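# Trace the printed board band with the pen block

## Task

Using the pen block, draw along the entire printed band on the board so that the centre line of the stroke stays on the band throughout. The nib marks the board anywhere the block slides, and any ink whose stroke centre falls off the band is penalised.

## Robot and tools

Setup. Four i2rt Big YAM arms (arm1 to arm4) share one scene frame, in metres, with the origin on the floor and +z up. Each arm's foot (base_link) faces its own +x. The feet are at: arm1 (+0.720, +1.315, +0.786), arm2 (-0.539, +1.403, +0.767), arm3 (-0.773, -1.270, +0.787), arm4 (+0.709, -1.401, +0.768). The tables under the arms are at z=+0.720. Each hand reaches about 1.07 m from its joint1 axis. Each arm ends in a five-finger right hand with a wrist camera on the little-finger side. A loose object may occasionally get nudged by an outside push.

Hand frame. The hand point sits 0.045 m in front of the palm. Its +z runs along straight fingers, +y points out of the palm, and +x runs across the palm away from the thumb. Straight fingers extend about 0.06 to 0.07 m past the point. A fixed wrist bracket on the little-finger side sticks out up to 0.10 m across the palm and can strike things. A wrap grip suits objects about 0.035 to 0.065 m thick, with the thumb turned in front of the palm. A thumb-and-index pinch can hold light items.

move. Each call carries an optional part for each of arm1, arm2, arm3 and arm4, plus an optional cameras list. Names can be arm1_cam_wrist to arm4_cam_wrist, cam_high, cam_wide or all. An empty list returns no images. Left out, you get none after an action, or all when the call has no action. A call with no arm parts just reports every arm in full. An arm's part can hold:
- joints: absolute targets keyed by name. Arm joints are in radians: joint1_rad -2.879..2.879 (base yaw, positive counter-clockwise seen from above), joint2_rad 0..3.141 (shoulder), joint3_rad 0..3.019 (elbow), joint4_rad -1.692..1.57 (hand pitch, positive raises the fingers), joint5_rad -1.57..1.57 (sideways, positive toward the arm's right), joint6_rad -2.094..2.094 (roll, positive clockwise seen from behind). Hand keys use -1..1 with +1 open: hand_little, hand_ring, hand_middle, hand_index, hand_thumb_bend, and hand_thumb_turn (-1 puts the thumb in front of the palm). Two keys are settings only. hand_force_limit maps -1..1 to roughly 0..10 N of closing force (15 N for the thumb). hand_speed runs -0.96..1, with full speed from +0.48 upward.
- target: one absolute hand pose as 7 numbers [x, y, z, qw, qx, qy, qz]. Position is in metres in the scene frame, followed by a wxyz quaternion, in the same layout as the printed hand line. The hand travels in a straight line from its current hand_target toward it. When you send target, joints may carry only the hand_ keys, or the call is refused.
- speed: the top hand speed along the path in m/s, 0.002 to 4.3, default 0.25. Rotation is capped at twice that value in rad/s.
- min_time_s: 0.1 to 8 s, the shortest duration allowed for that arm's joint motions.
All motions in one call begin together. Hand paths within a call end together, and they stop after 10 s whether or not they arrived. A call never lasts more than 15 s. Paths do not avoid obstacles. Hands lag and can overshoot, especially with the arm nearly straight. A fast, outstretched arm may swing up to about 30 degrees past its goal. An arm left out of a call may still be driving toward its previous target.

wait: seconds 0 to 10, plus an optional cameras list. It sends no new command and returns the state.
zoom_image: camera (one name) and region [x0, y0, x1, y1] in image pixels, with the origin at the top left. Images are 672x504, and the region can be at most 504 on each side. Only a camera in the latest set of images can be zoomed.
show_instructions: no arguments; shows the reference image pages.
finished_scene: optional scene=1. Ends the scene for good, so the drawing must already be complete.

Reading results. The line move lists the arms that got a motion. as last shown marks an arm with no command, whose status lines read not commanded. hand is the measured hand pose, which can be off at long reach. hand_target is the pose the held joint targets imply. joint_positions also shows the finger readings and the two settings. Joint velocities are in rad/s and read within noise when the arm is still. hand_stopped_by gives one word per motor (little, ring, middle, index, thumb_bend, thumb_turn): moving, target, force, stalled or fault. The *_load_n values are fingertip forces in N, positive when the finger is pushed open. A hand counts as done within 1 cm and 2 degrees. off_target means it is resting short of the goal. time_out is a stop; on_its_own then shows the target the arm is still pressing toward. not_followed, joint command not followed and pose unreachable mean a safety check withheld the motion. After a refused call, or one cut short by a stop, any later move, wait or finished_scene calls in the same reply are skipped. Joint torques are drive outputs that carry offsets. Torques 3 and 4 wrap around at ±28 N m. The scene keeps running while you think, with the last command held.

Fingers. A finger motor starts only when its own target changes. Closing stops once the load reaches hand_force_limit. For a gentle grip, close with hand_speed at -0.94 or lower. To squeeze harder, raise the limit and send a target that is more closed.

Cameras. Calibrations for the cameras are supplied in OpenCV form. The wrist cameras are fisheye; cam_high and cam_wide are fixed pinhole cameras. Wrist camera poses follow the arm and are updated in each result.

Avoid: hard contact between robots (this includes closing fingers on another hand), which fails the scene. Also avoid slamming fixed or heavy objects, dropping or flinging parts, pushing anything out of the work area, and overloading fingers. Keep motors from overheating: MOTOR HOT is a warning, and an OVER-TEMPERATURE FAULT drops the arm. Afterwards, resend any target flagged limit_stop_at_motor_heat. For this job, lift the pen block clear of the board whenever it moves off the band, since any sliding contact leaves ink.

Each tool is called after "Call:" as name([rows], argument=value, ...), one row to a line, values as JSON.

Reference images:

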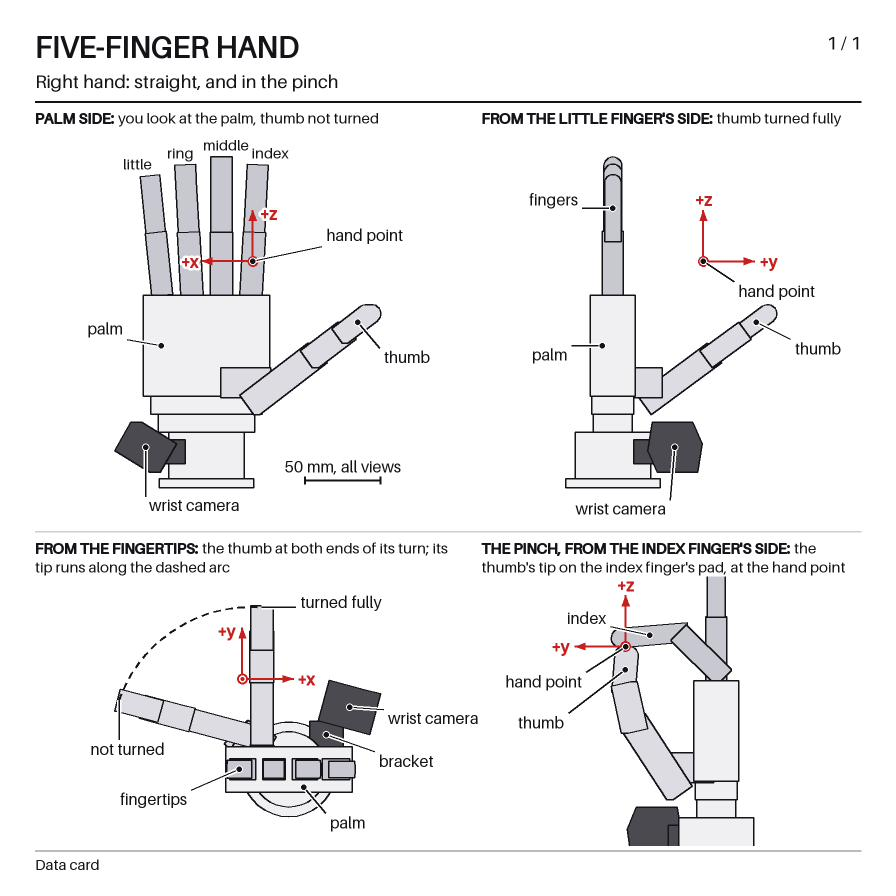

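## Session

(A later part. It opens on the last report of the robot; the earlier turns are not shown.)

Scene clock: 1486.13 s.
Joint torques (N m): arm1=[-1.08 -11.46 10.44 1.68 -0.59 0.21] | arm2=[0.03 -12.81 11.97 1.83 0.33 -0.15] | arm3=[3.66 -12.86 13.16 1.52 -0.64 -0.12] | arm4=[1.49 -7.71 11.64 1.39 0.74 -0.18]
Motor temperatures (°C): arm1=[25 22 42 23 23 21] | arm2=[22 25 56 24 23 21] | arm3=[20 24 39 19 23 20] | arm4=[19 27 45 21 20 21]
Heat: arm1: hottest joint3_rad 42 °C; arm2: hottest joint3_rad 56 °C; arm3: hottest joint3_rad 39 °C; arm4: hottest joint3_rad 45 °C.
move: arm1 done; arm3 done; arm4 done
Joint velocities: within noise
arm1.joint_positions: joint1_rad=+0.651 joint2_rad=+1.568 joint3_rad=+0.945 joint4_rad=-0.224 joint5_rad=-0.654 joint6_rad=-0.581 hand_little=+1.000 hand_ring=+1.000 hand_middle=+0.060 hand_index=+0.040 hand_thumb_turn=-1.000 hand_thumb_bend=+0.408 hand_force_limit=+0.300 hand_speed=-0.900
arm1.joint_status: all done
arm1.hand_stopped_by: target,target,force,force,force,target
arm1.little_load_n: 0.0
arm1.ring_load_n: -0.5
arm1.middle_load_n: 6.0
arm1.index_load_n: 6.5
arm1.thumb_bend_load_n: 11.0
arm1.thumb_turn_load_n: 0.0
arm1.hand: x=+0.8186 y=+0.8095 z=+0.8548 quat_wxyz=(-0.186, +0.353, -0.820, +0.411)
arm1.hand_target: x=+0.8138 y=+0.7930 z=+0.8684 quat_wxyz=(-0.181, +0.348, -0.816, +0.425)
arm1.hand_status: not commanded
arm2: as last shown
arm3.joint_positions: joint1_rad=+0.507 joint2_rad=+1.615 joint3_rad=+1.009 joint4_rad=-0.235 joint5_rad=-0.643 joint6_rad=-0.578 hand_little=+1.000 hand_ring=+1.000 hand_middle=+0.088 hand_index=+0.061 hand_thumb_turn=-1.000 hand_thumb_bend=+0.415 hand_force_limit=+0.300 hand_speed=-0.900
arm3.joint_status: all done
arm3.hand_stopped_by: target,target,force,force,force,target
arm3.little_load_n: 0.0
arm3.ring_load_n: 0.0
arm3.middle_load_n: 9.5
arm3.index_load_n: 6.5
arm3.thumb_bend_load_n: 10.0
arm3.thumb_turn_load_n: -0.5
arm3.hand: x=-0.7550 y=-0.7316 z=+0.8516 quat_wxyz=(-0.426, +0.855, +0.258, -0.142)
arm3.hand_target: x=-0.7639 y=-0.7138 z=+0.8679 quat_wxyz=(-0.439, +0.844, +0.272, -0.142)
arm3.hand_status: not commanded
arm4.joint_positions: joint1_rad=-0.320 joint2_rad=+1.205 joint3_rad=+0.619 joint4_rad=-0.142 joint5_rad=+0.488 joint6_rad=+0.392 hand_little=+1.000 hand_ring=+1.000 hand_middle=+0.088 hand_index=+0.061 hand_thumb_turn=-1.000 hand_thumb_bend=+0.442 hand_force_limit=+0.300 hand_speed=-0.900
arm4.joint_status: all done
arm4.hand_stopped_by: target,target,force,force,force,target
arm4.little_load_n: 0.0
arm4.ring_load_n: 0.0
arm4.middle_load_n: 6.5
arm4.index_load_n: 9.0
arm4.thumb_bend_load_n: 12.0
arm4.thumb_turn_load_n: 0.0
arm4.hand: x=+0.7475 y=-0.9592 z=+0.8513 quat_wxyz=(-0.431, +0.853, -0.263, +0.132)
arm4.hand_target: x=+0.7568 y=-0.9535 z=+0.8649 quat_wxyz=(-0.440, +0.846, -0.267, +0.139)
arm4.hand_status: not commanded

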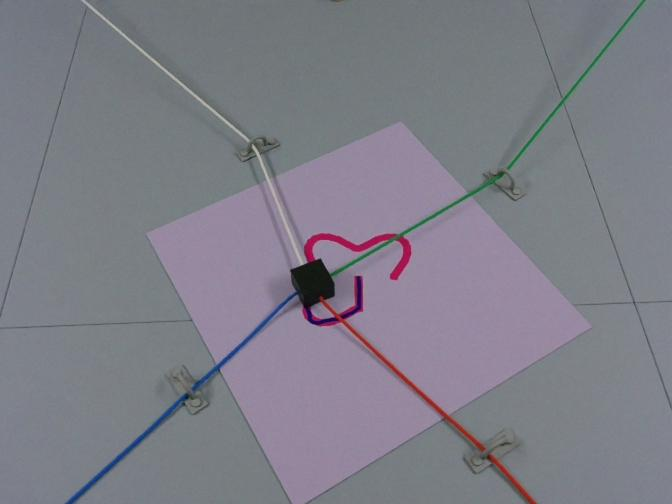

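Call:
move(arm3={"joints":{"joint1_rad":0.566},"min_time_s":2.2}, arm4={"joints":{"joint1_rad":-0.3545},"min_time_s":2.2}, cameras=["cam_high"])

Call:
zoom_image(camera="cam_high", region=[290, 245, 350, 305])

Scene clock: 1497.93 s.
Joint torques (N m): arm1=[-1.08 -11.58 10.44 1.65 -0.59 0.22] | arm2=[0.21 -12.28 11.99 1.76 0.32 -0.11] | arm3=[3.14 -12.81 12.85 1.31 -0.69 -0.07] | arm4=[1.55 -7.65 11.66 1.39 0.71 -0.16]
Motor temperatures (°C): arm1=[25 22 42 23 23 21] | arm2=[22 25 56 24 23 21] | arm3=[20 24 39 19 23 20] | arm4=[19 27 45 21 20 21]
Heat: arm1: hottest joint3_rad 42 °C; arm2: hottest joint3_rad 56 °C; arm3: hottest joint3_rad 39 °C; arm4: hottest joint3_rad 45 °C.
move: arm3 done; arm4 done
Joint velocities: within noise
arm1, arm2: as last shown
arm1.ring_load_n: 0.0
arm3.joint_positions: joint1_rad=+0.542 joint2_rad=+1.616 joint3_rad=+1.012 joint4_rad=-0.235 joint5_rad=-0.641 joint6_rad=-0.580 hand_little=+1.000 hand_ring=+1.000 hand_middle=+0.088 hand_index=+0.061 hand_thumb_turn=-1.000 hand_thumb_bend=+0.415 hand_force_limit=+0.300 hand_speed=-0.900
arm3.joint_status: all done
arm3.hand_stopped_by: target,target,force,force,force,target
arm3.little_load_n: 0.0
arm3.ring_load_n: 0.0
arm3.middle_load_n: 9.0
arm3.index_load_n: 6.0
arm3.thumb_bend_load_n: 10.0
arm3.thumb_turn_load_n: -0.5
arm3.hand: x=-0.7731 y=-0.7301 z=+0.8525 quat_wxyz=(-0.425, +0.850, +0.274, -0.148)
arm3.hand_target: x=-0.7840 y=-0.7138 z=+0.8681 quat_wxyz=(-0.437, +0.839, +0.287, -0.149)
arm3.hand_status: not commanded
arm4.joint_positions: joint1_rad=-0.339 joint2_rad=+1.205 joint3_rad=+0.619 joint4_rad=-0.142 joint5_rad=+0.488 joint6_rad=+0.390 hand_little=+1.000 hand_ring=+1.000 hand_middle=+0.088 hand_index=+0.061 hand_thumb_turn=-1.000 hand_thumb_bend=+0.442 hand_force_limit=+0.300 hand_speed=-0.900
arm4.joint_status: all done
arm4.hand_stopped_by: target,target,force,force,force,target
arm4.little_load_n: 0.0
arm4.ring_load_n: 0.0
arm4.middle_load_n: 6.5
arm4.index_load_n: 8.5
arm4.thumb_bend_load_n: 12.0
arm4.thumb_turn_load_n: 0.0
arm4.hand: x=+0.7558 y=-0.9601 z=+0.8512 quat_wxyz=(-0.430, +0.851, -0.270, +0.137)
arm4.hand_target: x=+0.7647 y=-0.9544 z=+0.8649 quat_wxyz=(-0.439, +0.844, -0.274, +0.143)
arm4.hand_status: not commanded

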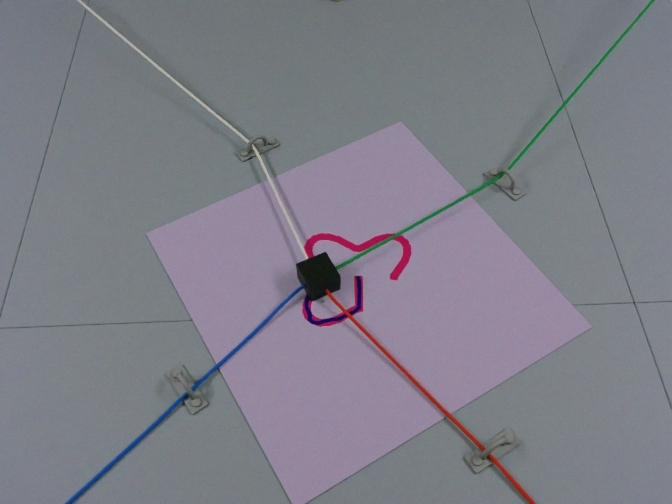

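Scaled by 8.400 from the camera's image (finer frame: 960x720).

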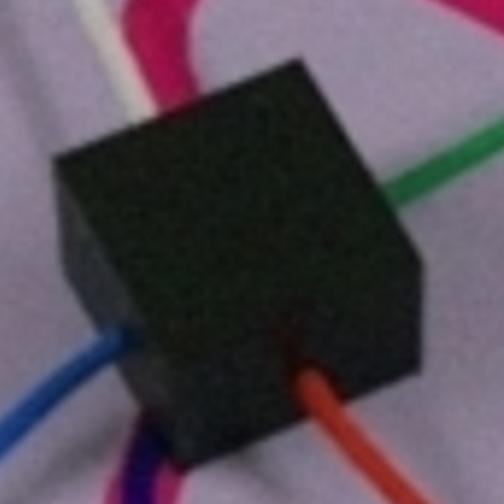

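Call:
move(arm3={"joints":{"joint1_rad":0.594},"min_time_s":2.0}, arm4={"joints":{"joint1_rad":-0.379},"min_time_s":2.0}, cameras=["cam_high"])

Call:
zoom_image(camera="cam_high", region=[295, 240, 355, 300])

Scene clock: 1517.70 s.
Joint torques (N m): arm1=[-1.08 -11.52 10.43 1.66 -0.59 0.21] | arm2=[-0.15 -12.57 11.92 1.78 0.35 -0.11] | arm3=[3.84 -12.86 13.09 1.25 -0.74 -0.12] | arm4=[1.38 -7.71 11.66 1.42 0.71 -0.16]
Motor temperatures (°C): arm1=[25 22 43 23 23 21] | arm2=[22 25 56 24 23 21] | arm3=[20 24 41 19 23 20] | arm4=[19 27 45 21 20 21]
Heat: arm1: hottest joint3_rad 43 °C; arm2: hottest joint3_rad 56 °C; arm3: hottest joint3_rad 41 °C; arm4: hottest joint3_rad 45 °C.
move: arm3 done; arm4 done
Joint velocities: within noise
arm1, arm2: as last shown
arm1.thumb_bend_load_n: 10.5
arm2.joint_positions: joint1_rad=-0.739 joint2_rad=+1.392 joint3_rad=+0.744 joint4_rad=-0.065 joint5_rad=+0.282 joint6_rad=+0.224 hand_little=+1.000 hand_ring=+1.000 hand_middle=+0.051 hand_index=+0.032 hand_thumb_turn=-1.000 hand_thumb_bend=+0.377 hand_force_limit=+0.300 hand_speed=-0.900
arm2.hand: x=-0.7241 y=+0.9402 z=+0.8365 quat_wxyz=(+0.157, -0.312, -0.845, +0.405)
arm3.joint_positions: joint1_rad=+0.571 joint2_rad=+1.616 joint3_rad=+1.012 joint4_rad=-0.235 joint5_rad=-0.640 joint6_rad=-0.581 hand_little=+1.000 hand_ring=+1.000 hand_middle=+0.088 hand_index=+0.061 hand_thumb_turn=-1.000 hand_thumb_bend=+0.415 hand_force_limit=+0.300 hand_speed=-0.900
arm3.joint_status: all done
arm3.hand_stopped_by: target,target,force,force,force,target
arm3.little_load_n: 0.0
arm3.ring_load_n: -0.5
arm3.middle_load_n: 9.0
arm3.index_load_n: 6.5
arm3.thumb_bend_load_n: 9.5
arm3.thumb_turn_load_n: 0.0
arm3.hand: x=-0.7882 y=-0.7303 z=+0.8526 quat_wxyz=(-0.423, +0.846, +0.286, -0.154)
arm3.hand_target: x=-0.7994 y=-0.7144 z=+0.8683 quat_wxyz=(-0.435, +0.835, +0.299, -0.156)
arm3.hand_status: not commanded
arm4.joint_positions: joint1_rad=-0.361 joint2_rad=+1.205 joint3_rad=+0.619 joint4_rad=-0.142 joint5_rad=+0.488 joint6_rad=+0.390 hand_little=+1.000 hand_ring=+1.000 hand_middle=+0.088 hand_index=+0.061 hand_thumb_turn=-1.000 hand_thumb_bend=+0.442 hand_force_limit=+0.300 hand_speed=-0.900
arm4.joint_status: all done
arm4.hand_stopped_by: target,target,force,force,force,target
arm4.little_load_n: 0.0
arm4.ring_load_n: 0.0
arm4.middle_load_n: 6.5
arm4.index_load_n: 9.0
arm4.thumb_bend_load_n: 11.5
arm4.thumb_turn_load_n: 0.0
arm4.hand: x=+0.7656 y=-0.9613 z=+0.8511 quat_wxyz=(-0.428, +0.848, -0.279, +0.142)
arm4.hand_target: x=+0.7755 y=-0.9559 z=+0.8648 quat_wxyz=(-0.437, +0.840, -0.284, +0.148)
arm4.hand_status: not commanded

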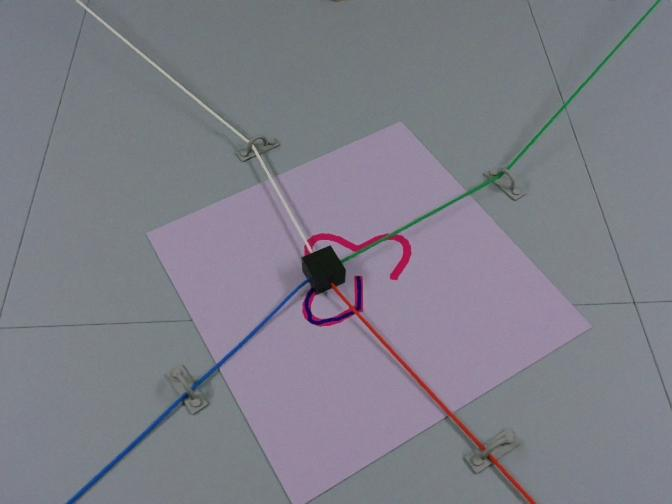

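Scaled by 8.400 from the camera's image (finer frame: 960x720).

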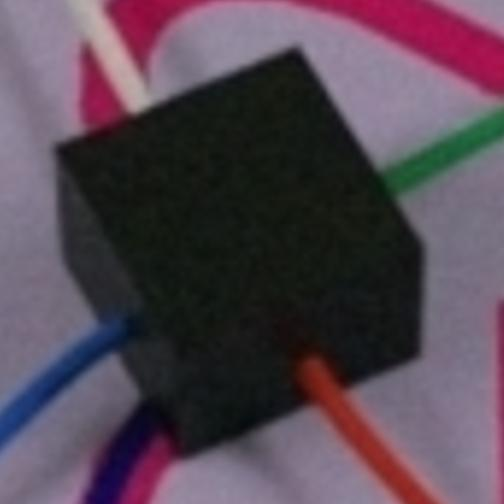

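Call:
move(arm1={"joints":{"joint1_rad":0.705},"min_time_s":1.5}, arm2={"joints":{"joint1_rad":-0.64},"min_time_s":2.0}, arm3={"joints":{"joint1_rad":0.542},"min_time_s":1.2}, arm4={"joints":{"joint1_rad":-0.402},"min_time_s":2.5}, cameras=["cam_high"])

Call:
zoom_image(camera="cam_high", region=[290, 235, 350, 295])

Scene clock: 1541.77 s.
Joint torques (N m): arm1=[0.97 -11.4 10.45 1.65 -0.59 0.22] | arm2=[-0.09 -12.45 12.11 1.85 0.35 -0.13] | arm3=[0.5 -12.75 12.93 1.46 -0.69 -0.1] | arm4=[0.85 -7.71 11.66 1.4 0.86 -0.16]
Motor temperatures (°C): arm1=[25 22 43 23 23 21] | arm2=[22 25 56 24 23 21] | arm3=[20 24 42 19 23 20] | arm4=[19 27 45 21 20 21]
Heat: arm1: hottest joint3_rad 43 °C; arm2: hottest joint3_rad 56 °C; arm3: hottest joint3_rad 42 °C; arm4: hottest joint3_rad 45 °C.
move: arm1 done; arm2 done; arm3 done; arm4 done
Joint velocities: within noise
arm1.joint_positions: joint1_rad=+0.691 joint2_rad=+1.568 joint3_rad=+0.945 joint4_rad=-0.224 joint5_rad=-0.654 joint6_rad=-0.581 hand_little=+1.000 hand_ring=+1.000 hand_middle=+0.060 hand_index=+0.040 hand_thumb_turn=-1.000 hand_thumb_bend=+0.408 hand_force_limit=+0.300 hand_speed=-0.900
arm1.joint_status: all done
arm1.hand_stopped_by: target,target,force,force,force,target
arm1.little_load_n: 0.0
arm1.ring_load_n: 0.0
arm1.middle_load_n: 6.0
arm1.index_load_n: 6.5
arm1.thumb_bend_load_n: 11.0
arm1.thumb_turn_load_n: 0.0
arm1.hand: x=+0.8391 y=+0.8140 z=+0.8548 quat_wxyz=(-0.194, +0.369, -0.813, +0.407)
arm1.hand_target: x=+0.8477 y=+0.8002 z=+0.8684 quat_wxyz=(-0.195, +0.375, -0.804, +0.419)
arm1.hand_status: not commanded
arm2.joint_positions: joint1_rad=-0.651 joint2_rad=+1.392 joint3_rad=+0.744 joint4_rad=-0.065 joint5_rad=+0.282 joint6_rad=+0.224 hand_little=+1.000 hand_ring=+1.000 hand_middle=+0.051 hand_index=+0.032 hand_thumb_turn=-1.000 hand_thumb_bend=+0.377 hand_force_limit=+0.300 hand_speed=-0.900
arm2.joint_status: all done
arm2.hand_stopped_by: target,target,force,force,force,target
arm2.little_load_n: 0.0
arm2.ring_load_n: 0.0
arm2.middle_load_n: 7.0
arm2.index_load_n: 6.5
arm2.thumb_bend_load_n: 10.5
arm2.thumb_turn_load_n: 0.0
arm2.hand: x=-0.6825 y=+0.9256 z=+0.8363 quat_wxyz=(+0.139, -0.275, -0.858, +0.411)
arm2.hand_target: x=-0.6837 y=+0.9044 z=+0.8654 quat_wxyz=(+0.139, -0.265, -0.846, +0.440)
arm2.hand_status: not commanded
arm3.joint_positions: joint1_rad=+0.555 joint2_rad=+1.616 joint3_rad=+1.012 joint4_rad=-0.235 joint5_rad=-0.643 joint6_rad=-0.581 hand_little=+1.000 hand_ring=+1.000 hand_middle=+0.088 hand_index=+0.061 hand_thumb_turn=-1.000 hand_thumb_bend=+0.415 hand_force_limit=+0.300 hand_speed=-0.900
arm3.joint_status: all done
arm3.hand_stopped_by: target,target,force,force,force,target
arm3.little_load_n: 0.0
arm3.ring_load_n: 0.0
arm3.middle_load_n: 8.0
arm3.index_load_n: 7.5
arm3.thumb_bend_load_n: 10.0
arm3.thumb_turn_load_n: 0.0
arm3.hand: x=-0.7804 y=-0.7302 z=+0.8528 quat_wxyz=(-0.424, +0.848, +0.280, -0.151)
arm3.hand_target: x=-0.7707 y=-0.7137 z=+0.8680 quat_wxyz=(-0.438, +0.843, +0.277, -0.144)
arm3.hand_status: not commanded
arm4.joint_positions: joint1_rad=-0.378 joint2_rad=+1.205 joint3_rad=+0.619 joint4_rad=-0.142 joint5_rad=+0.485 joint6_rad=+0.390 hand_little=+1.000 hand_ring=+1.000 hand_middle=+0.088 hand_index=+0.061 hand_thumb_turn=-1.000 hand_thumb_bend=+0.442 hand_force_limit=+0.300 hand_speed=-0.900
arm4.joint_status: all done
arm4.hand_stopped_by: target,target,force,force,force,target
arm4.little_load_n: 0.0
arm4.ring_load_n: 0.0
arm4.middle_load_n: 5.0
arm4.index_load_n: 10.5
arm4.thumb_bend_load_n: 12.0
arm4.thumb_turn_load_n: 0.0
arm4.hand: x=+0.7721 y=-0.9621 z=+0.8510 quat_wxyz=(-0.427, +0.846, -0.286, +0.144)
arm4.hand_target: x=+0.7859 y=-0.9575 z=+0.8647 quat_wxyz=(-0.435, +0.837, -0.294, +0.153)
arm4.hand_status: not commanded

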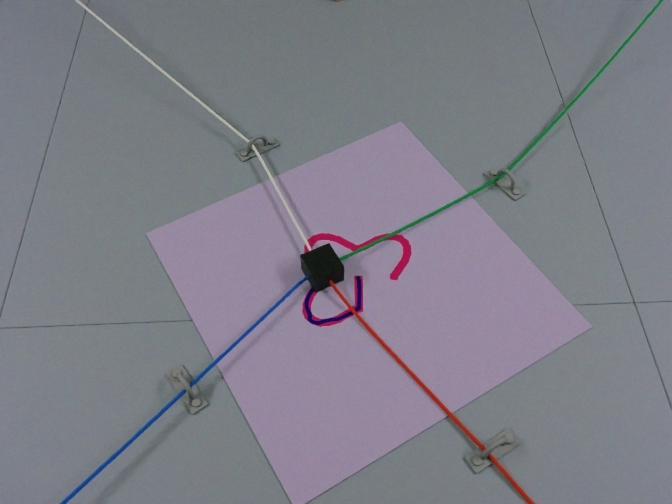

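Scaled by 8.400 from the camera's image (finer frame: 960x720).

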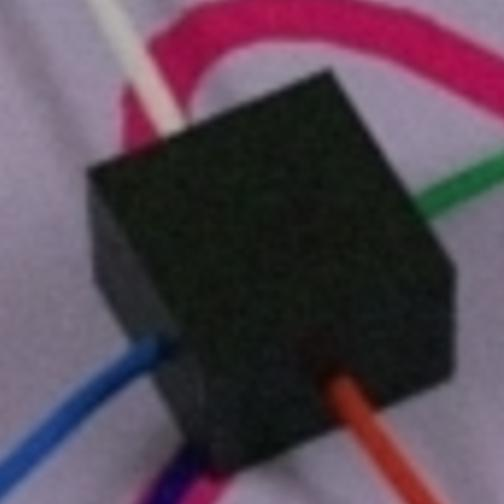

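Call:
move(arm4={"joints":{"joint1_rad":-0.428},"min_time_s":2.5}, cameras=["cam_high"])

Call:
zoom_image(camera="cam_high", region=[285, 230, 345, 290])

Scene clock: 1553.73 s.
Joint torques (N m): arm1=[1.03 -11.4 10.44 1.68 -0.59 0.22] | arm2=[0.21 -12.34 12 1.83 0.36 -0.12] | arm3=[0.79 -13.16 12.88 1.4 -0.62 -0.07] | arm4=[0.97 -7.71 11.66 1.4 0.92 -0.17]
Motor temperatures (°C): arm1=[25 22 43 23 23 21] | arm2=[22 25 56 24 22 21] | arm3=[20 24 42 19 23 20] | arm4=[19 27 45 21 20 21]
Heat: arm1: hottest joint3_rad 43 °C; arm2: hottest joint3_rad 56 °C; arm3: hottest joint3_rad 42 °C; arm4: hottest joint3_rad 45 °C.
move: arm4 done
Joint velocities: within noise
arm1, arm2, arm3: as last shown
arm2.thumb_bend_load_n: 11.0
arm3.ring_load_n: -0.5
arm4.joint_positions: joint1_rad=-0.404 joint2_rad=+1.205 joint3_rad=+0.619 joint4_rad=-0.142 joint5_rad=+0.484 joint6_rad=+0.390 hand_little=+1.000 hand_ring=+1.000 hand_middle=+0.088 hand_index=+0.061 hand_thumb_turn=-1.000 hand_thumb_bend=+0.442 hand_force_limit=+0.300 hand_speed=-0.900
arm4.joint_status: all done
arm4.hand_stopped_by: target,target,force,force,force,target
arm4.little_load_n: 0.0
arm4.ring_load_n: 0.0
arm4.middle_load_n: 5.5
arm4.index_load_n: 9.5
arm4.thumb_bend_load_n: 11.5
arm4.thumb_turn_load_n: 0.0
arm4.hand: x=+0.7836 y=-0.9639 z=+0.8509 quat_wxyz=(-0.425, +0.842, -0.297, +0.149)
arm4.hand_target: x=+0.7973 y=-0.9597 z=+0.8647 quat_wxyz=(-0.433, +0.833, -0.305, +0.159)
arm4.hand_status: not commanded

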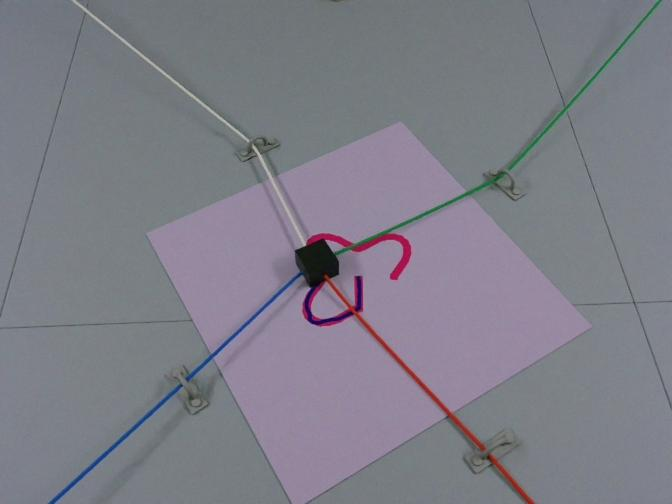

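Scaled by 8.400 from the camera's image (finer frame: 960x720).

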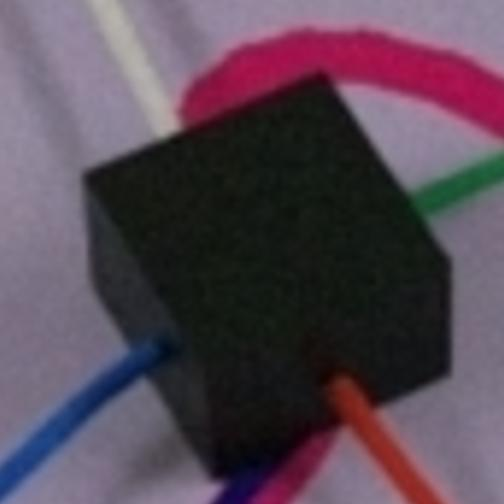

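Call:
move(arm1={"joints":{"joint1_rad":0.565},"min_time_s":2.5}, arm4={"joints":{"joint1_rad":-0.469},"min_time_s":2.8}, cameras=["cam_high"])

Call:
zoom_image(camera="cam_high", region=[285, 225, 345, 285])

Scene clock: 1574.07 s.
Joint torques (N m): arm1=[-1.08 -11.4 10.44 1.66 -0.59 0.21] | arm2=[-0.09 -12.34 11.95 1.77 0.36 -0.14] | arm3=[0.67 -12.75 12.92 1.43 -0.66 -0.09] | arm4=[0.97 -7.65 11.66 1.39 0.93 -0.16]
Motor temperatures (°C): arm1=[25 22 43 23 23 21] | arm2=[22 25 56 24 22 21] | arm3=[20 24 42 19 23 20] | arm4=[19 27 45 21 20 21]
Heat: arm1: hottest joint3_rad 43 °C; arm2: hottest joint3_rad 56 °C; arm3: hottest joint3_rad 42 °C; arm4: hottest joint3_rad 45 °C.
move: arm1 done; arm4 done
Joint velocities: within noise
arm1.joint_positions: joint1_rad=+0.576 joint2_rad=+1.568 joint3_rad=+0.945 joint4_rad=-0.224 joint5_rad=-0.654 joint6_rad=-0.581 hand_little=+1.000 hand_ring=+1.000 hand_middle=+0.060 hand_index=+0.040 hand_thumb_turn=-1.000 hand_thumb_bend=+0.408 hand_force_limit=+0.300 hand_speed=-0.900
arm1.joint_status: all done
arm1.hand_stopped_by: target,target,force,force,force,target
arm1.little_load_n: 0.0
arm1.ring_load_n: 0.0
arm1.middle_load_n: 6.0
arm1.index_load_n: 6.5
arm1.thumb_bend_load_n: 11.0
arm1.thumb_turn_load_n: 0.0
arm1.hand: x=+0.7806 y=+0.8035 z=+0.8549 quat_wxyz=(-0.170, +0.322, -0.833, +0.417)
arm1.hand_target: x=+0.7747 y=+0.7874 z=+0.8685 quat_wxyz=(-0.166, +0.318, -0.828, +0.431)
arm1.hand_status: not commanded
arm2, arm3: as last shown
arm2.thumb_bend_load_n: 10.5
arm2.thumb_turn_load_n: 0.5
arm3.ring_load_n: 0.0
arm3.thumb_bend_load_n: 9.5
arm4.joint_positions: joint1_rad=-0.446 joint2_rad=+1.205 joint3_rad=+0.619 joint4_rad=-0.142 joint5_rad=+0.484 joint6_rad=+0.390 hand_little=+1.000 hand_ring=+1.000 hand_middle=+0.088 hand_index=+0.061 hand_thumb_turn=-1.000 hand_thumb_bend=+0.442 hand_force_limit=+0.300 hand_speed=-0.900
arm4.joint_status: all done
arm4.hand_stopped_by: target,target,force,force,force,target
arm4.little_load_n: 0.0
arm4.ring_load_n: 0.0
arm4.middle_load_n: 6.0
arm4.index_load_n: 9.5
arm4.thumb_bend_load_n: 12.0
arm4.thumb_turn_load_n: 0.0
arm4.hand: x=+0.8016 y=-0.9673 z=+0.8508 quat_wxyz=(-0.421, +0.836, -0.314, +0.158)
arm4.hand_target: x=+0.8153 y=-0.9636 z=+0.8646 quat_wxyz=(-0.430, +0.827, -0.322, +0.168)
arm4.hand_status: not commanded

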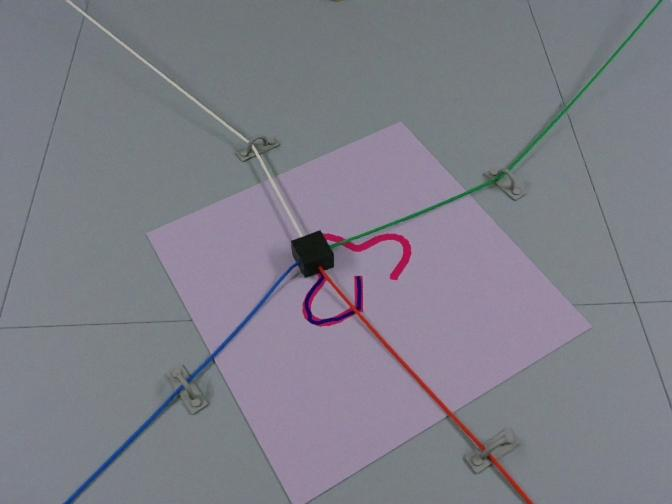

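Scaled by 8.400 from the camera's image (finer frame: 960x720).

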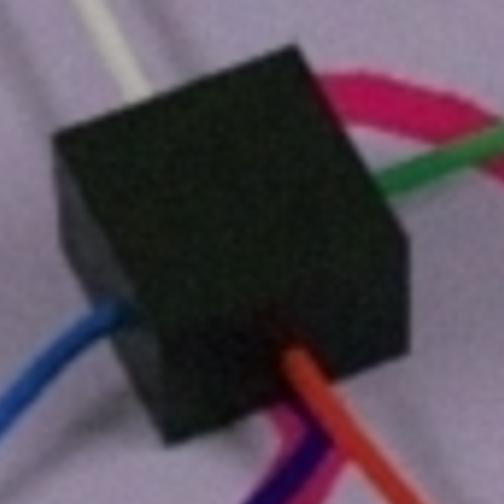

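Call:
move(arm3={"joints":{"joint1_rad":0.579},"min_time_s":2.0}, arm4={"joints":{"joint1_rad":-0.504},"min_time_s":2.6}, cameras=["cam_high"])

Call:
zoom_image(camera="cam_high", region=[280, 215, 340, 275])

Scene clock: 1587.97 s.
Joint torques (N m): arm1=[-0.97 -11.4 10.47 1.66 -0.58 0.21] | arm2=[-0.38 -12.4 11.96 1.66 0.34 -0.12] | arm3=[3.08 -12.63 12.92 1.35 -0.65 -0.12] | arm4=[0.67 -7.65 11.64 1.39 0.92 -0.16]
Motor temperatures (°C): arm1=[25 22 43 23 23 21] | arm2=[22 25 56 24 22 21] | arm3=[20 24 42 19 23 20] | arm4=[19 27 45 21 21 21]
Heat: arm1: hottest joint3_rad 43 °C; arm2: hottest joint3_rad 56 °C; arm3: hottest joint3_rad 42 °C; arm4: hottest joint3_rad 45 °C.
move: arm3 done; arm4 done
Joint velocities: within noise
arm1, arm2: as last shown
arm1.thumb_bend_load_n: 10.5
arm2.joint_positions: joint1_rad=-0.648 joint2_rad=+1.392 joint3_rad=+0.744 joint4_rad=-0.065 joint5_rad=+0.282 joint6_rad=+0.224 hand_little=+1.000 hand_ring=+1.000 hand_middle=+0.051 hand_index=+0.032 hand_thumb_turn=-1.000 hand_thumb_bend=+0.377 hand_force_limit=+0.300 hand_speed=-0.900
arm2.middle_load_n: 6.5
arm2.index_load_n: 7.0
arm2.thumb_turn_load_n: 0.0
arm2.hand: x=-0.6811 y=+0.9252 z=+0.8363 quat_wxyz=(+0.138, -0.273, -0.858, +0.411)
arm2.hand_target: x=-0.6836 y=+0.9044 z=+0.8654 quat_wxyz=(+0.139, -0.265, -0.846, +0.440)
arm3.joint_positions: joint1_rad=+0.563 joint2_rad=+1.616 joint3_rad=+1.012 joint4_rad=-0.235 joint5_rad=-0.643 joint6_rad=-0.581 hand_little=+1.000 hand_ring=+1.000 hand_middle=+0.088 hand_index=+0.061 hand_thumb_turn=-1.000 hand_thumb_bend=+0.415 hand_force_limit=+0.300 hand_speed=-0.900
arm3.joint_status: all done
arm3.hand_stopped_by: target,target,force,force,force,target
arm3.little_load_n: 0.0
arm3.ring_load_n: 0.0
arm3.middle_load_n: 8.0
arm3.index_load_n: 7.5
arm3.thumb_bend_load_n: 10.0
arm3.thumb_turn_load_n: 0.0
arm3.hand: x=-0.7845 y=-0.7303 z=+0.8528 quat_wxyz=(-0.424, +0.847, +0.283, -0.153)
arm3.hand_target: x=-0.7911 y=-0.7141 z=+0.8682 quat_wxyz=(-0.436, +0.837, +0.293, -0.152)
arm3.hand_status: not commanded
arm4.joint_positions: joint1_rad=-0.476 joint2_rad=+1.205 joint3_rad=+0.619 joint4_rad=-0.142 joint5_rad=+0.484 joint6_rad=+0.390 hand_little=+1.000 hand_ring=+1.000 hand_middle=+0.088 hand_index=+0.061 hand_thumb_turn=-1.000 hand_thumb_bend=+0.442 hand_force_limit=+0.300 hand_speed=-0.900
arm4.joint_status: all done
arm4.hand_stopped_by: target,target,force,force,force,target
arm4.little_load_n: 0.0
arm4.ring_load_n: 0.0
arm4.middle_load_n: 6.0
arm4.index_load_n: 9.5
arm4.thumb_bend_load_n: 12.0
arm4.thumb_turn_load_n: 0.0
arm4.hand: x=+0.8148 y=-0.9703 z=+0.8507 quat_wxyz=(-0.419, +0.831, -0.327, +0.165)
arm4.hand_target: x=+0.8304 y=-0.9675 z=+0.8645 quat_wxyz=(-0.427, +0.821, -0.336, +0.176)
arm4.hand_status: not commanded

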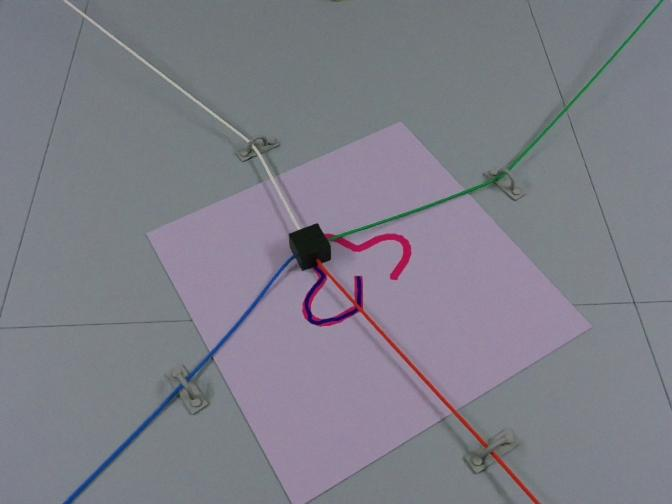

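Scaled by 8.400 from the camera's image (finer frame: 960x720).

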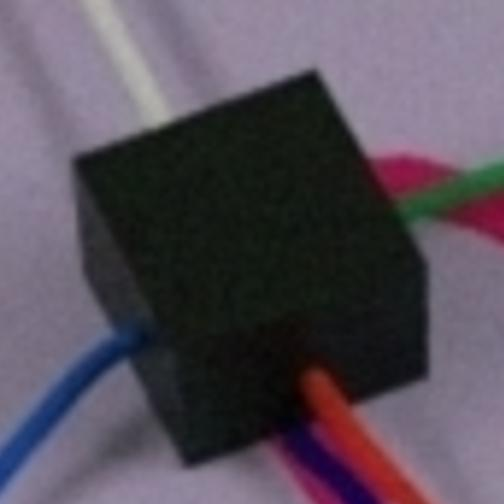

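Call:
move(arm2={"joints":{"joint1_rad":-0.575},"min_time_s":1.2}, arm3={"joints":{"joint1_rad":0.601},"min_time_s":2.5}, arm4={"joints":{"joint1_rad":-0.525},"min_time_s":2.5}, cameras=["cam_high"])

Call:
zoom_image(camera="cam_high", region=[280, 210, 340, 270])

Scene clock: 1606.50 s.
Joint torques (N m): arm1=[-1.03 -11.52 10.44 1.68 -0.59 0.22] | arm2=[-0.03 -12.57 11.97 1.89 0.36 -0.12] | arm3=[3.49 -12.92 12.85 1.32 -0.66 -0.08] | arm4=[1.03 -7.71 11.64 1.4 0.96 -0.16]
Motor temperatures (°C): arm1=[25 22 43 23 23 21] | arm2=[22 25 57 24 22 21] | arm3=[20 24 42 19 23 20] | arm4=[19 27 46 21 21 21]
Heat: arm1: hottest joint3_rad 43 °C; arm2: hottest joint3_rad 57 °C; arm3: hottest joint3_rad 42 °C; arm4: hottest joint3_rad 46 °C.
move: arm2 done; arm3 done; arm4 done
Joint velocities: within noise
arm1: as last shown
arm1.little_load_n: -0.5
arm1.thumb_bend_load_n: 11.0
arm2.joint_positions: joint1_rad=-0.585 joint2_rad=+1.392 joint3_rad=+0.744 joint4_rad=-0.065 joint5_rad=+0.282 joint6_rad=+0.224 hand_little=+1.000 hand_ring=+1.000 hand_middle=+0.051 hand_index=+0.032 hand_thumb_turn=-1.000 hand_thumb_bend=+0.377 hand_force_limit=+0.300 hand_speed=-0.900
arm2.joint_status: all done
arm2.hand_stopped_by: target,target,force,force,force,target
arm2.little_load_n: 0.0
arm2.ring_load_n: 0.0
arm2.middle_load_n: 7.0
arm2.index_load_n: 6.5
arm2.thumb_bend_load_n: 11.0
arm2.thumb_turn_load_n: 0.0
arm2.hand: x=-0.6509 y=+0.9172 z=+0.8361 quat_wxyz=(+0.125, -0.246, -0.867, +0.415)
arm2.hand_target: x=-0.6509 y=+0.8960 z=+0.8653 quat_wxyz=(+0.125, -0.238, -0.855, +0.444)
arm2.hand_status: not commanded
arm3.joint_positions: joint1_rad=+0.579 joint2_rad=+1.616 joint3_rad=+1.012 joint4_rad=-0.235 joint5_rad=-0.643 joint6_rad=-0.581 hand_little=+1.000 hand_ring=+1.000 hand_middle=+0.088 hand_index=+0.061 hand_thumb_turn=-1.000 hand_thumb_bend=+0.415 hand_force_limit=+0.300 hand_speed=-0.900
arm3.joint_status: all done
arm3.hand_stopped_by: target,target,force,force,force,target
arm3.little_load_n: 0.0
arm3.ring_load_n: 0.0
arm3.middle_load_n: 8.5
arm3.index_load_n: 6.5
arm3.thumb_bend_load_n: 9.5
arm3.thumb_turn_load_n: 0.0
arm3.hand: x=-0.7929 y=-0.7306 z=+0.8529 quat_wxyz=(-0.423, +0.844, +0.290, -0.156)
arm3.hand_target: x=-0.8033 y=-0.7146 z=+0.8684 quat_wxyz=(-0.434, +0.834, +0.302, -0.157)
arm3.hand_status: not commanded
arm4.joint_positions: joint1_rad=-0.503 joint2_rad=+1.205 joint3_rad=+0.619 joint4_rad=-0.142 joint5_rad=+0.483 joint6_rad=+0.390 hand_little=+1.000 hand_ring=+1.000 hand_middle=+0.088 hand_index=+0.061 hand_thumb_turn=-1.000 hand_thumb_bend=+0.442 hand_force_limit=+0.300 hand_speed=-0.900
arm4.joint_status: all done
arm4.hand_stopped_by: target,target,force,force,force,target
arm4.little_load_n: 0.0
arm4.ring_load_n: 0.0
arm4.middle_load_n: 6.5
arm4.index_load_n: 8.5
arm4.thumb_bend_load_n: 12.0
arm4.thumb_turn_load_n: 0.0
arm4.hand: x=+0.8263 y=-0.9733 z=+0.8506 quat_wxyz=(-0.417, +0.827, -0.338, +0.170)
arm4.hand_target: x=+0.8397 y=-0.9702 z=+0.8644 quat_wxyz=(-0.425, +0.817, -0.345, +0.180)
arm4.hand_status: not commanded

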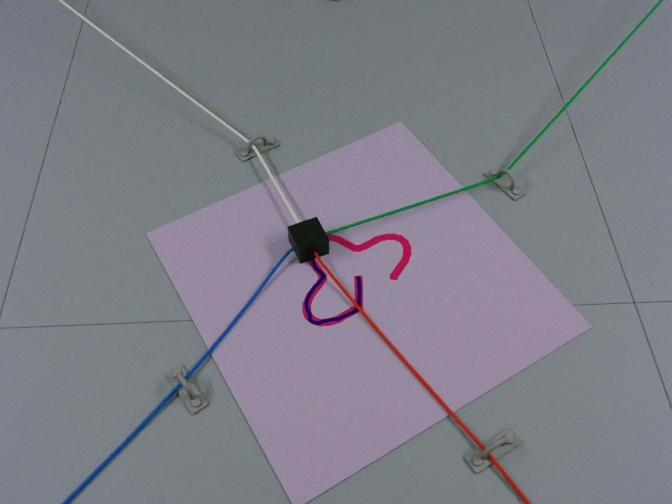

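Scaled by 8.400 from the camera's image (finer frame: 960x720).

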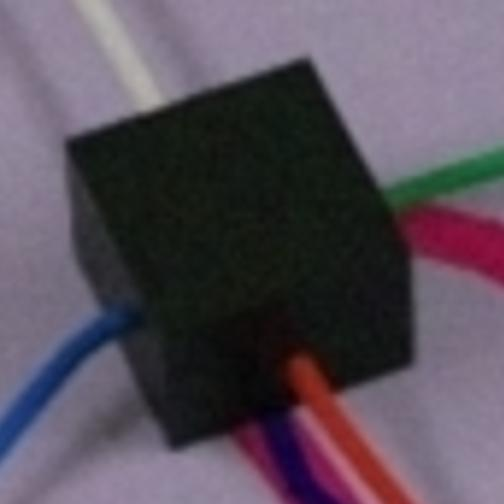

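Call:
move(arm3={"joints":{"joint1_rad":0.62},"min_time_s":1.8}, arm4={"joints":{"joint1_rad":-0.541},"min_time_s":1.8}, cameras=["cam_high"])

Call:
zoom_image(camera="cam_high", region=[280, 205, 340, 265])

Scene clock: 1619.27 s.
Joint torques (N m): arm1=[-1.03 -11.46 10.44 1.65 -0.59 0.22] | arm2=[0.09 -12.51 12.01 1.74 0.34 -0.13] | arm3=[4.19 -13.16 12.77 1.51 -0.73 -0.09] | arm4=[1.14 -7.71 11.64 1.39 0.92 -0.16]
Motor temperatures (°C): arm1=[25 22 43 23 23 21] | arm2=[22 25 57 24 22 21] | arm3=[20 24 42 19 23 20] | arm4=[19 27 46 21 21 21]
Heat: arm1: hottest joint3_rad 43 °C; arm2: hottest joint3_rad 57 °C; arm3: hottest joint3_rad 42 °C; arm4: hottest joint3_rad 46 °C.
move: arm3 done; arm4 done
Joint velocities: within noise
arm1, arm2: as last shown
arm1.little_load_n: 0.0
arm2.index_load_n: 7.0
arm3.joint_positions: joint1_rad=+0.594 joint2_rad=+1.616 joint3_rad=+1.012 joint4_rad=-0.235 joint5_rad=-0.640 joint6_rad=-0.581 hand_little=+1.000 hand_ring=+1.000 hand_middle=+0.088 hand_index=+0.061 hand_thumb_turn=-1.000 hand_thumb_bend=+0.415 hand_force_limit=+0.300 hand_speed=-0.900
arm3.joint_status: all done
arm3.hand_stopped_by: target,target,force,force,force,target
arm3.little_load_n: 0.0
arm3.ring_load_n: 0.0
arm3.middle_load_n: 9.0
arm3.index_load_n: 6.5
arm3.thumb_bend_load_n: 10.0
arm3.thumb_turn_load_n: 0.0
arm3.hand: x=-0.8010 y=-0.7309 z=+0.8528 quat_wxyz=(-0.421, +0.842, +0.296, -0.159)
arm3.hand_target: x=-0.8139 y=-0.7153 z=+0.8685 quat_wxyz=(-0.433, +0.831, +0.310, -0.161)
arm3.hand_status: not commanded
arm4.joint_positions: joint1_rad=-0.519 joint2_rad=+1.205 joint3_rad=+0.619 joint4_rad=-0.142 joint5_rad=+0.484 joint6_rad=+0.390 hand_little=+1.000 hand_ring=+1.000 hand_middle=+0.088 hand_index=+0.061 hand_thumb_turn=-1.000 hand_thumb_bend=+0.442 hand_force_limit=+0.300 hand_speed=-0.900
arm4.joint_status: all done
arm4.hand_stopped_by: target,target,force,force,force,target
arm4.little_load_n: 0.0
arm4.ring_load_n: 0.0
arm4.middle_load_n: 6.5
arm4.index_load_n: 8.5
arm4.thumb_bend_load_n: 12.0
arm4.thumb_turn_load_n: 0.0
arm4.hand: x=+0.8331 y=-0.9752 z=+0.8506 quat_wxyz=(-0.415, +0.824, -0.344, +0.174)
arm4.hand_target: x=+0.8463 y=-0.9723 z=+0.8644 quat_wxyz=(-0.423, +0.815, -0.351, +0.184)
arm4.hand_status: not commanded

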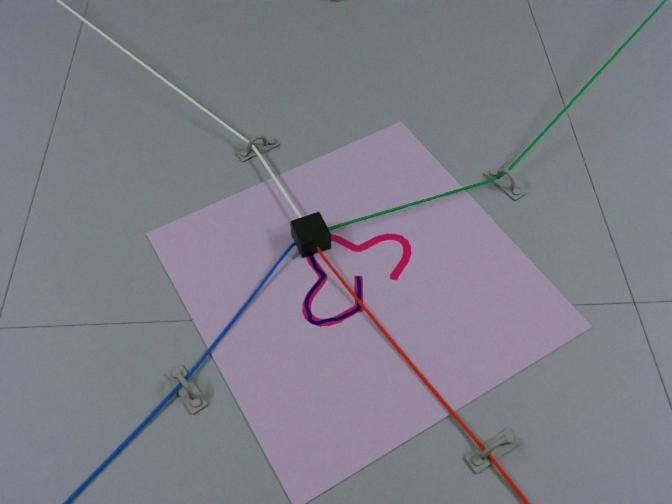

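Scaled by 8.400 from the camera's image (finer frame: 960x720).

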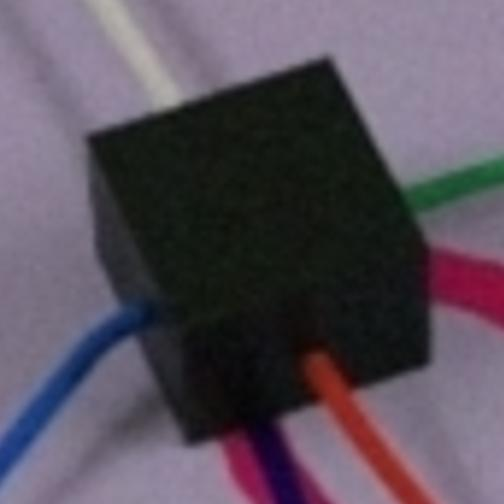

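Call:
move(arm3={"joints":{"joint1_rad":0.641},"min_time_s":1.8}, arm4={"joints":{"joint1_rad":-0.546},"min_time_s":1.8}, cameras=["cam_high"])

Call:
zoom_image(camera="cam_high", region=[285, 200, 345, 260])

Scene clock: 1630.33 s.
Joint torques (N m): arm1=[-1.03 -11.46 10.45 1.65 -0.58 0.21] | arm2=[0.09 -12.63 11.92 1.84 0.35 -0.15] | arm3=[3.55 -13.16 12.97 1.39 -0.9 -0.03] | arm4=[1.2 -7.71 11.66 1.39 0.89 -0.17]
Motor temperatures (°C): arm1=[25 22 43 23 23 21] | arm2=[22 25 57 24 22 21] | arm3=[20 24 42 19 23 20] | arm4=[19 27 46 21 21 21]
Heat: arm1: hottest joint3_rad 43 °C; arm2: hottest joint3_rad 57 °C; arm3: hottest joint3_rad 42 °C; arm4: hottest joint3_rad 46 °C.
move: arm3 done; arm4 done
Joint velocities: within noise
arm1, arm2: as last shown
arm2.hand: x=-0.6507 y=+0.9172 z=+0.8361 quat_wxyz=(+0.125, -0.246, -0.867, +0.415)
arm3.joint_positions: joint1_rad=+0.615 joint2_rad=+1.616 joint3_rad=+1.012 joint4_rad=-0.235 joint5_rad=-0.636 joint6_rad=-0.585 hand_little=+1.000 hand_ring=+1.000 hand_middle=+0.088 hand_index=+0.061 hand_thumb_turn=-1.000 hand_thumb_bend=+0.415 hand_force_limit=+0.300 hand_speed=-0.900
arm3.joint_status: all done
arm3.hand_stopped_by: target,target,force,force,force,target
arm3.little_load_n: 0.0
arm3.ring_load_n: 0.0
arm3.middle_load_n: 9.0
arm3.index_load_n: 6.5
arm3.thumb_bend_load_n: 10.0
arm3.thumb_turn_load_n: 0.0
arm3.hand: x=-0.8108 y=-0.7313 z=+0.8523 quat_wxyz=(-0.420, +0.840, +0.305, -0.160)
arm3.hand_target: x=-0.8256 y=-0.7163 z=+0.8686 quat_wxyz=(-0.431, +0.828, +0.319, -0.166)
arm3.hand_status: not commanded
arm4.joint_positions: joint1_rad=-0.526 joint2_rad=+1.205 joint3_rad=+0.619 joint4_rad=-0.142 joint5_rad=+0.484 joint6_rad=+0.390 hand_little=+1.000 hand_ring=+1.000 hand_middle=+0.088 hand_index=+0.061 hand_thumb_turn=-1.000 hand_thumb_bend=+0.442 hand_force_limit=+0.300 hand_speed=-0.900
arm4.joint_status: all done
arm4.hand_stopped_by: target,target,force,force,force,target
arm4.little_load_n: 0.0
arm4.ring_load_n: 0.0
arm4.middle_load_n: 7.0
arm4.index_load_n: 8.5
arm4.thumb_bend_load_n: 11.5
arm4.thumb_turn_load_n: 0.0
arm4.hand: x=+0.8363 y=-0.9762 z=+0.8506 quat_wxyz=(-0.415, +0.823, -0.347, +0.175)
arm4.hand_target: x=+0.8486 y=-0.9731 z=+0.8644 quat_wxyz=(-0.423, +0.814, -0.353, +0.185)
arm4.hand_status: not commanded

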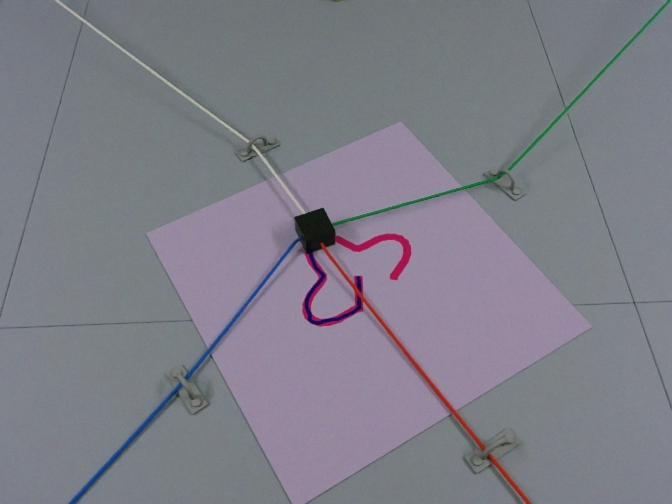

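Scaled by 8.400 from the camera's image (finer frame: 960x720).

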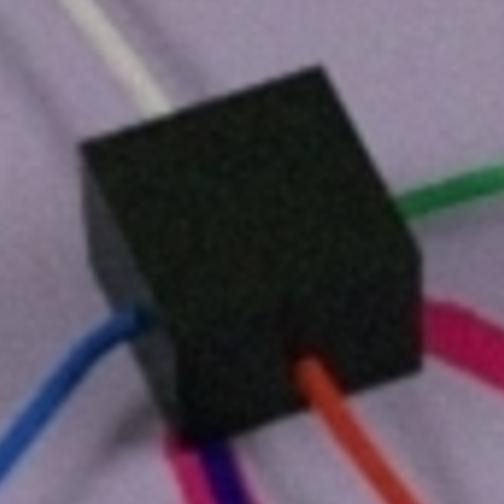

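Call:
move(arm2={"joints":{"joint1_rad":-0.62},"min_time_s":2.0}, arm3={"joints":{"joint1_rad":0.661},"min_time_s":2.2}, arm4={"joints":{"joint1_rad":-0.36},"min_time_s":2.6}, cameras=["cam_high"])

Call:
zoom_image(camera="cam_high", region=[290, 200, 350, 260])

Scene clock: 1648.27 s.
Joint torques (N m): arm1=[-0.91 -11.46 10.45 1.65 -0.59 0.21] | arm2=[-1.49 -12.04 12.04 1.69 0.34 -0.14] | arm3=[4.01 -12.86 12.81 1.47 -0.9 -0.03] | arm4=[3.72 -7.71 11.64 1.4 0.56 -0.11]
Motor temperatures (°C): arm1=[25 22 43 23 23 21] | arm2=[22 25 57 24 22 21] | arm3=[20 24 42 19 23 20] | arm4=[19 27 46 21 21 21]
Heat: arm1: hottest joint3_rad 43 °C; arm2: hottest joint3_rad 57 °C; arm3: hottest joint3_rad 42 °C; arm4: hottest joint3_rad 46 °C.
move: arm2 done; arm3 done; arm4 done
Joint velocities: within noise
arm1: as last shown
arm1.joint_positions: joint1_rad=+0.574 joint2_rad=+1.568 joint3_rad=+0.945 joint4_rad=-0.224 joint5_rad=-0.654 joint6_rad=-0.581 hand_little=+1.000 hand_ring=+1.000 hand_middle=+0.060 hand_index=+0.040 hand_thumb_turn=-1.000 hand_thumb_bend=+0.408 hand_force_limit=+0.300 hand_speed=-0.900
arm1.thumb_bend_load_n: 10.5
arm1.hand: x=+0.7798 y=+0.8034 z=+0.8549 quat_wxyz=(-0.170, +0.321, -0.833, +0.417)
arm1.hand_target: x=+0.7746 y=+0.7874 z=+0.8685 quat_wxyz=(-0.165, +0.317, -0.828, +0.431)
arm2.joint_positions: joint1_rad=-0.607 joint2_rad=+1.392 joint3_rad=+0.744 joint4_rad=-0.065 joint5_rad=+0.282 joint6_rad=+0.224 hand_little=+1.000 hand_ring=+1.000 hand_middle=+0.051 hand_index=+0.032 hand_thumb_turn=-1.000 hand_thumb_bend=+0.377 hand_force_limit=+0.300 hand_speed=-0.900
arm2.joint_status: all done
arm2.hand_stopped_by: target,target,force,force,force,target
arm2.little_load_n: 0.0
arm2.ring_load_n: 0.0
arm2.middle_load_n: 7.0
arm2.index_load_n: 7.0
arm2.thumb_bend_load_n: 10.5
arm2.thumb_turn_load_n: 0.0
arm2.hand: x=-0.6615 y=+0.9198 z=+0.8362 quat_wxyz=(+0.130, -0.256, -0.864, +0.414)
arm2.hand_target: x=-0.6736 y=+0.9016 z=+0.8654 quat_wxyz=(+0.135, -0.257, -0.849, +0.442)
arm2.hand_status: not commanded
arm3.joint_positions: joint1_rad=+0.633 joint2_rad=+1.616 joint3_rad=+1.012 joint4_rad=-0.235 joint5_rad=-0.636 joint6_rad=-0.585 hand_little=+1.000 hand_ring=+1.000 hand_middle=+0.088 hand_index=+0.061 hand_thumb_turn=-1.000 hand_thumb_bend=+0.415 hand_force_limit=+0.300 hand_speed=-0.900
arm3.joint_status: all done
arm3.hand_stopped_by: target,target,force,force,force,target
arm3.little_load_n: 0.0
arm3.ring_load_n: 0.0
arm3.middle_load_n: 8.5
arm3.index_load_n: 6.5
arm3.thumb_bend_load_n: 9.5
arm3.thumb_turn_load_n: 0.0
arm3.hand: x=-0.8209 y=-0.7321 z=+0.8524 quat_wxyz=(-0.418, +0.837, +0.313, -0.164)
arm3.hand_target: x=-0.8364 y=-0.7175 z=+0.8688 quat_wxyz=(-0.430, +0.824, +0.327, -0.170)
arm3.hand_status: not commanded
arm4.joint_positions: joint1_rad=-0.371 joint2_rad=+1.205 joint3_rad=+0.619 joint4_rad=-0.142 joint5_rad=+0.492 joint6_rad=+0.384 hand_little=+1.000 hand_ring=+1.000 hand_middle=+0.088 hand_index=+0.061 hand_thumb_turn=-1.000 hand_thumb_bend=+0.442 hand_force_limit=+0.300 hand_speed=-0.900
arm4.joint_status: all done
arm4.hand_stopped_by: target,target,force,force,force,target
arm4.little_load_n: 0.0
arm4.ring_load_n: 0.0
arm4.middle_load_n: 8.0
arm4.index_load_n: 7.5
arm4.thumb_bend_load_n: 11.5
arm4.thumb_turn_load_n: 0.0
arm4.hand: x=+0.7708 y=-0.9623 z=+0.8510 quat_wxyz=(-0.427, +0.847, -0.281, +0.147)
arm4.hand_target: x=+0.7670 y=-0.9547 z=+0.8648 quat_wxyz=(-0.439, +0.843, -0.276, +0.144)
arm4.hand_status: not commanded

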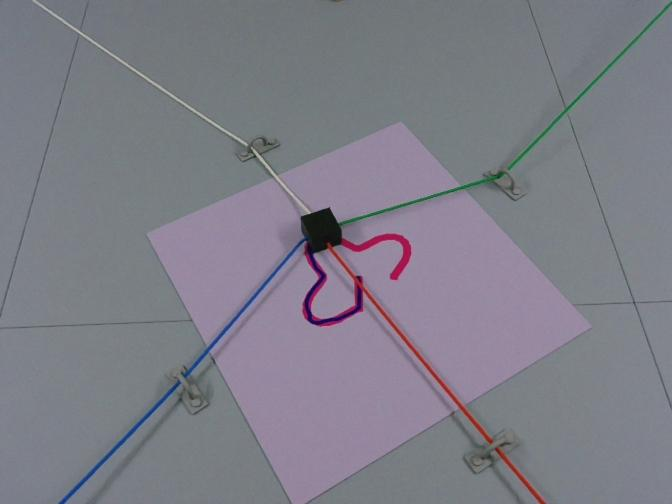

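Scaled by 8.400 from the camera's image (finer frame: 960x720).

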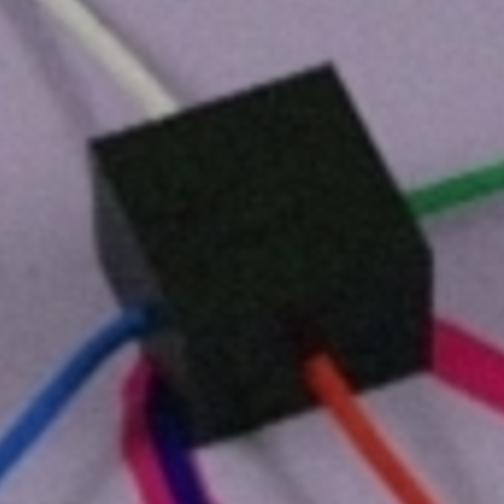

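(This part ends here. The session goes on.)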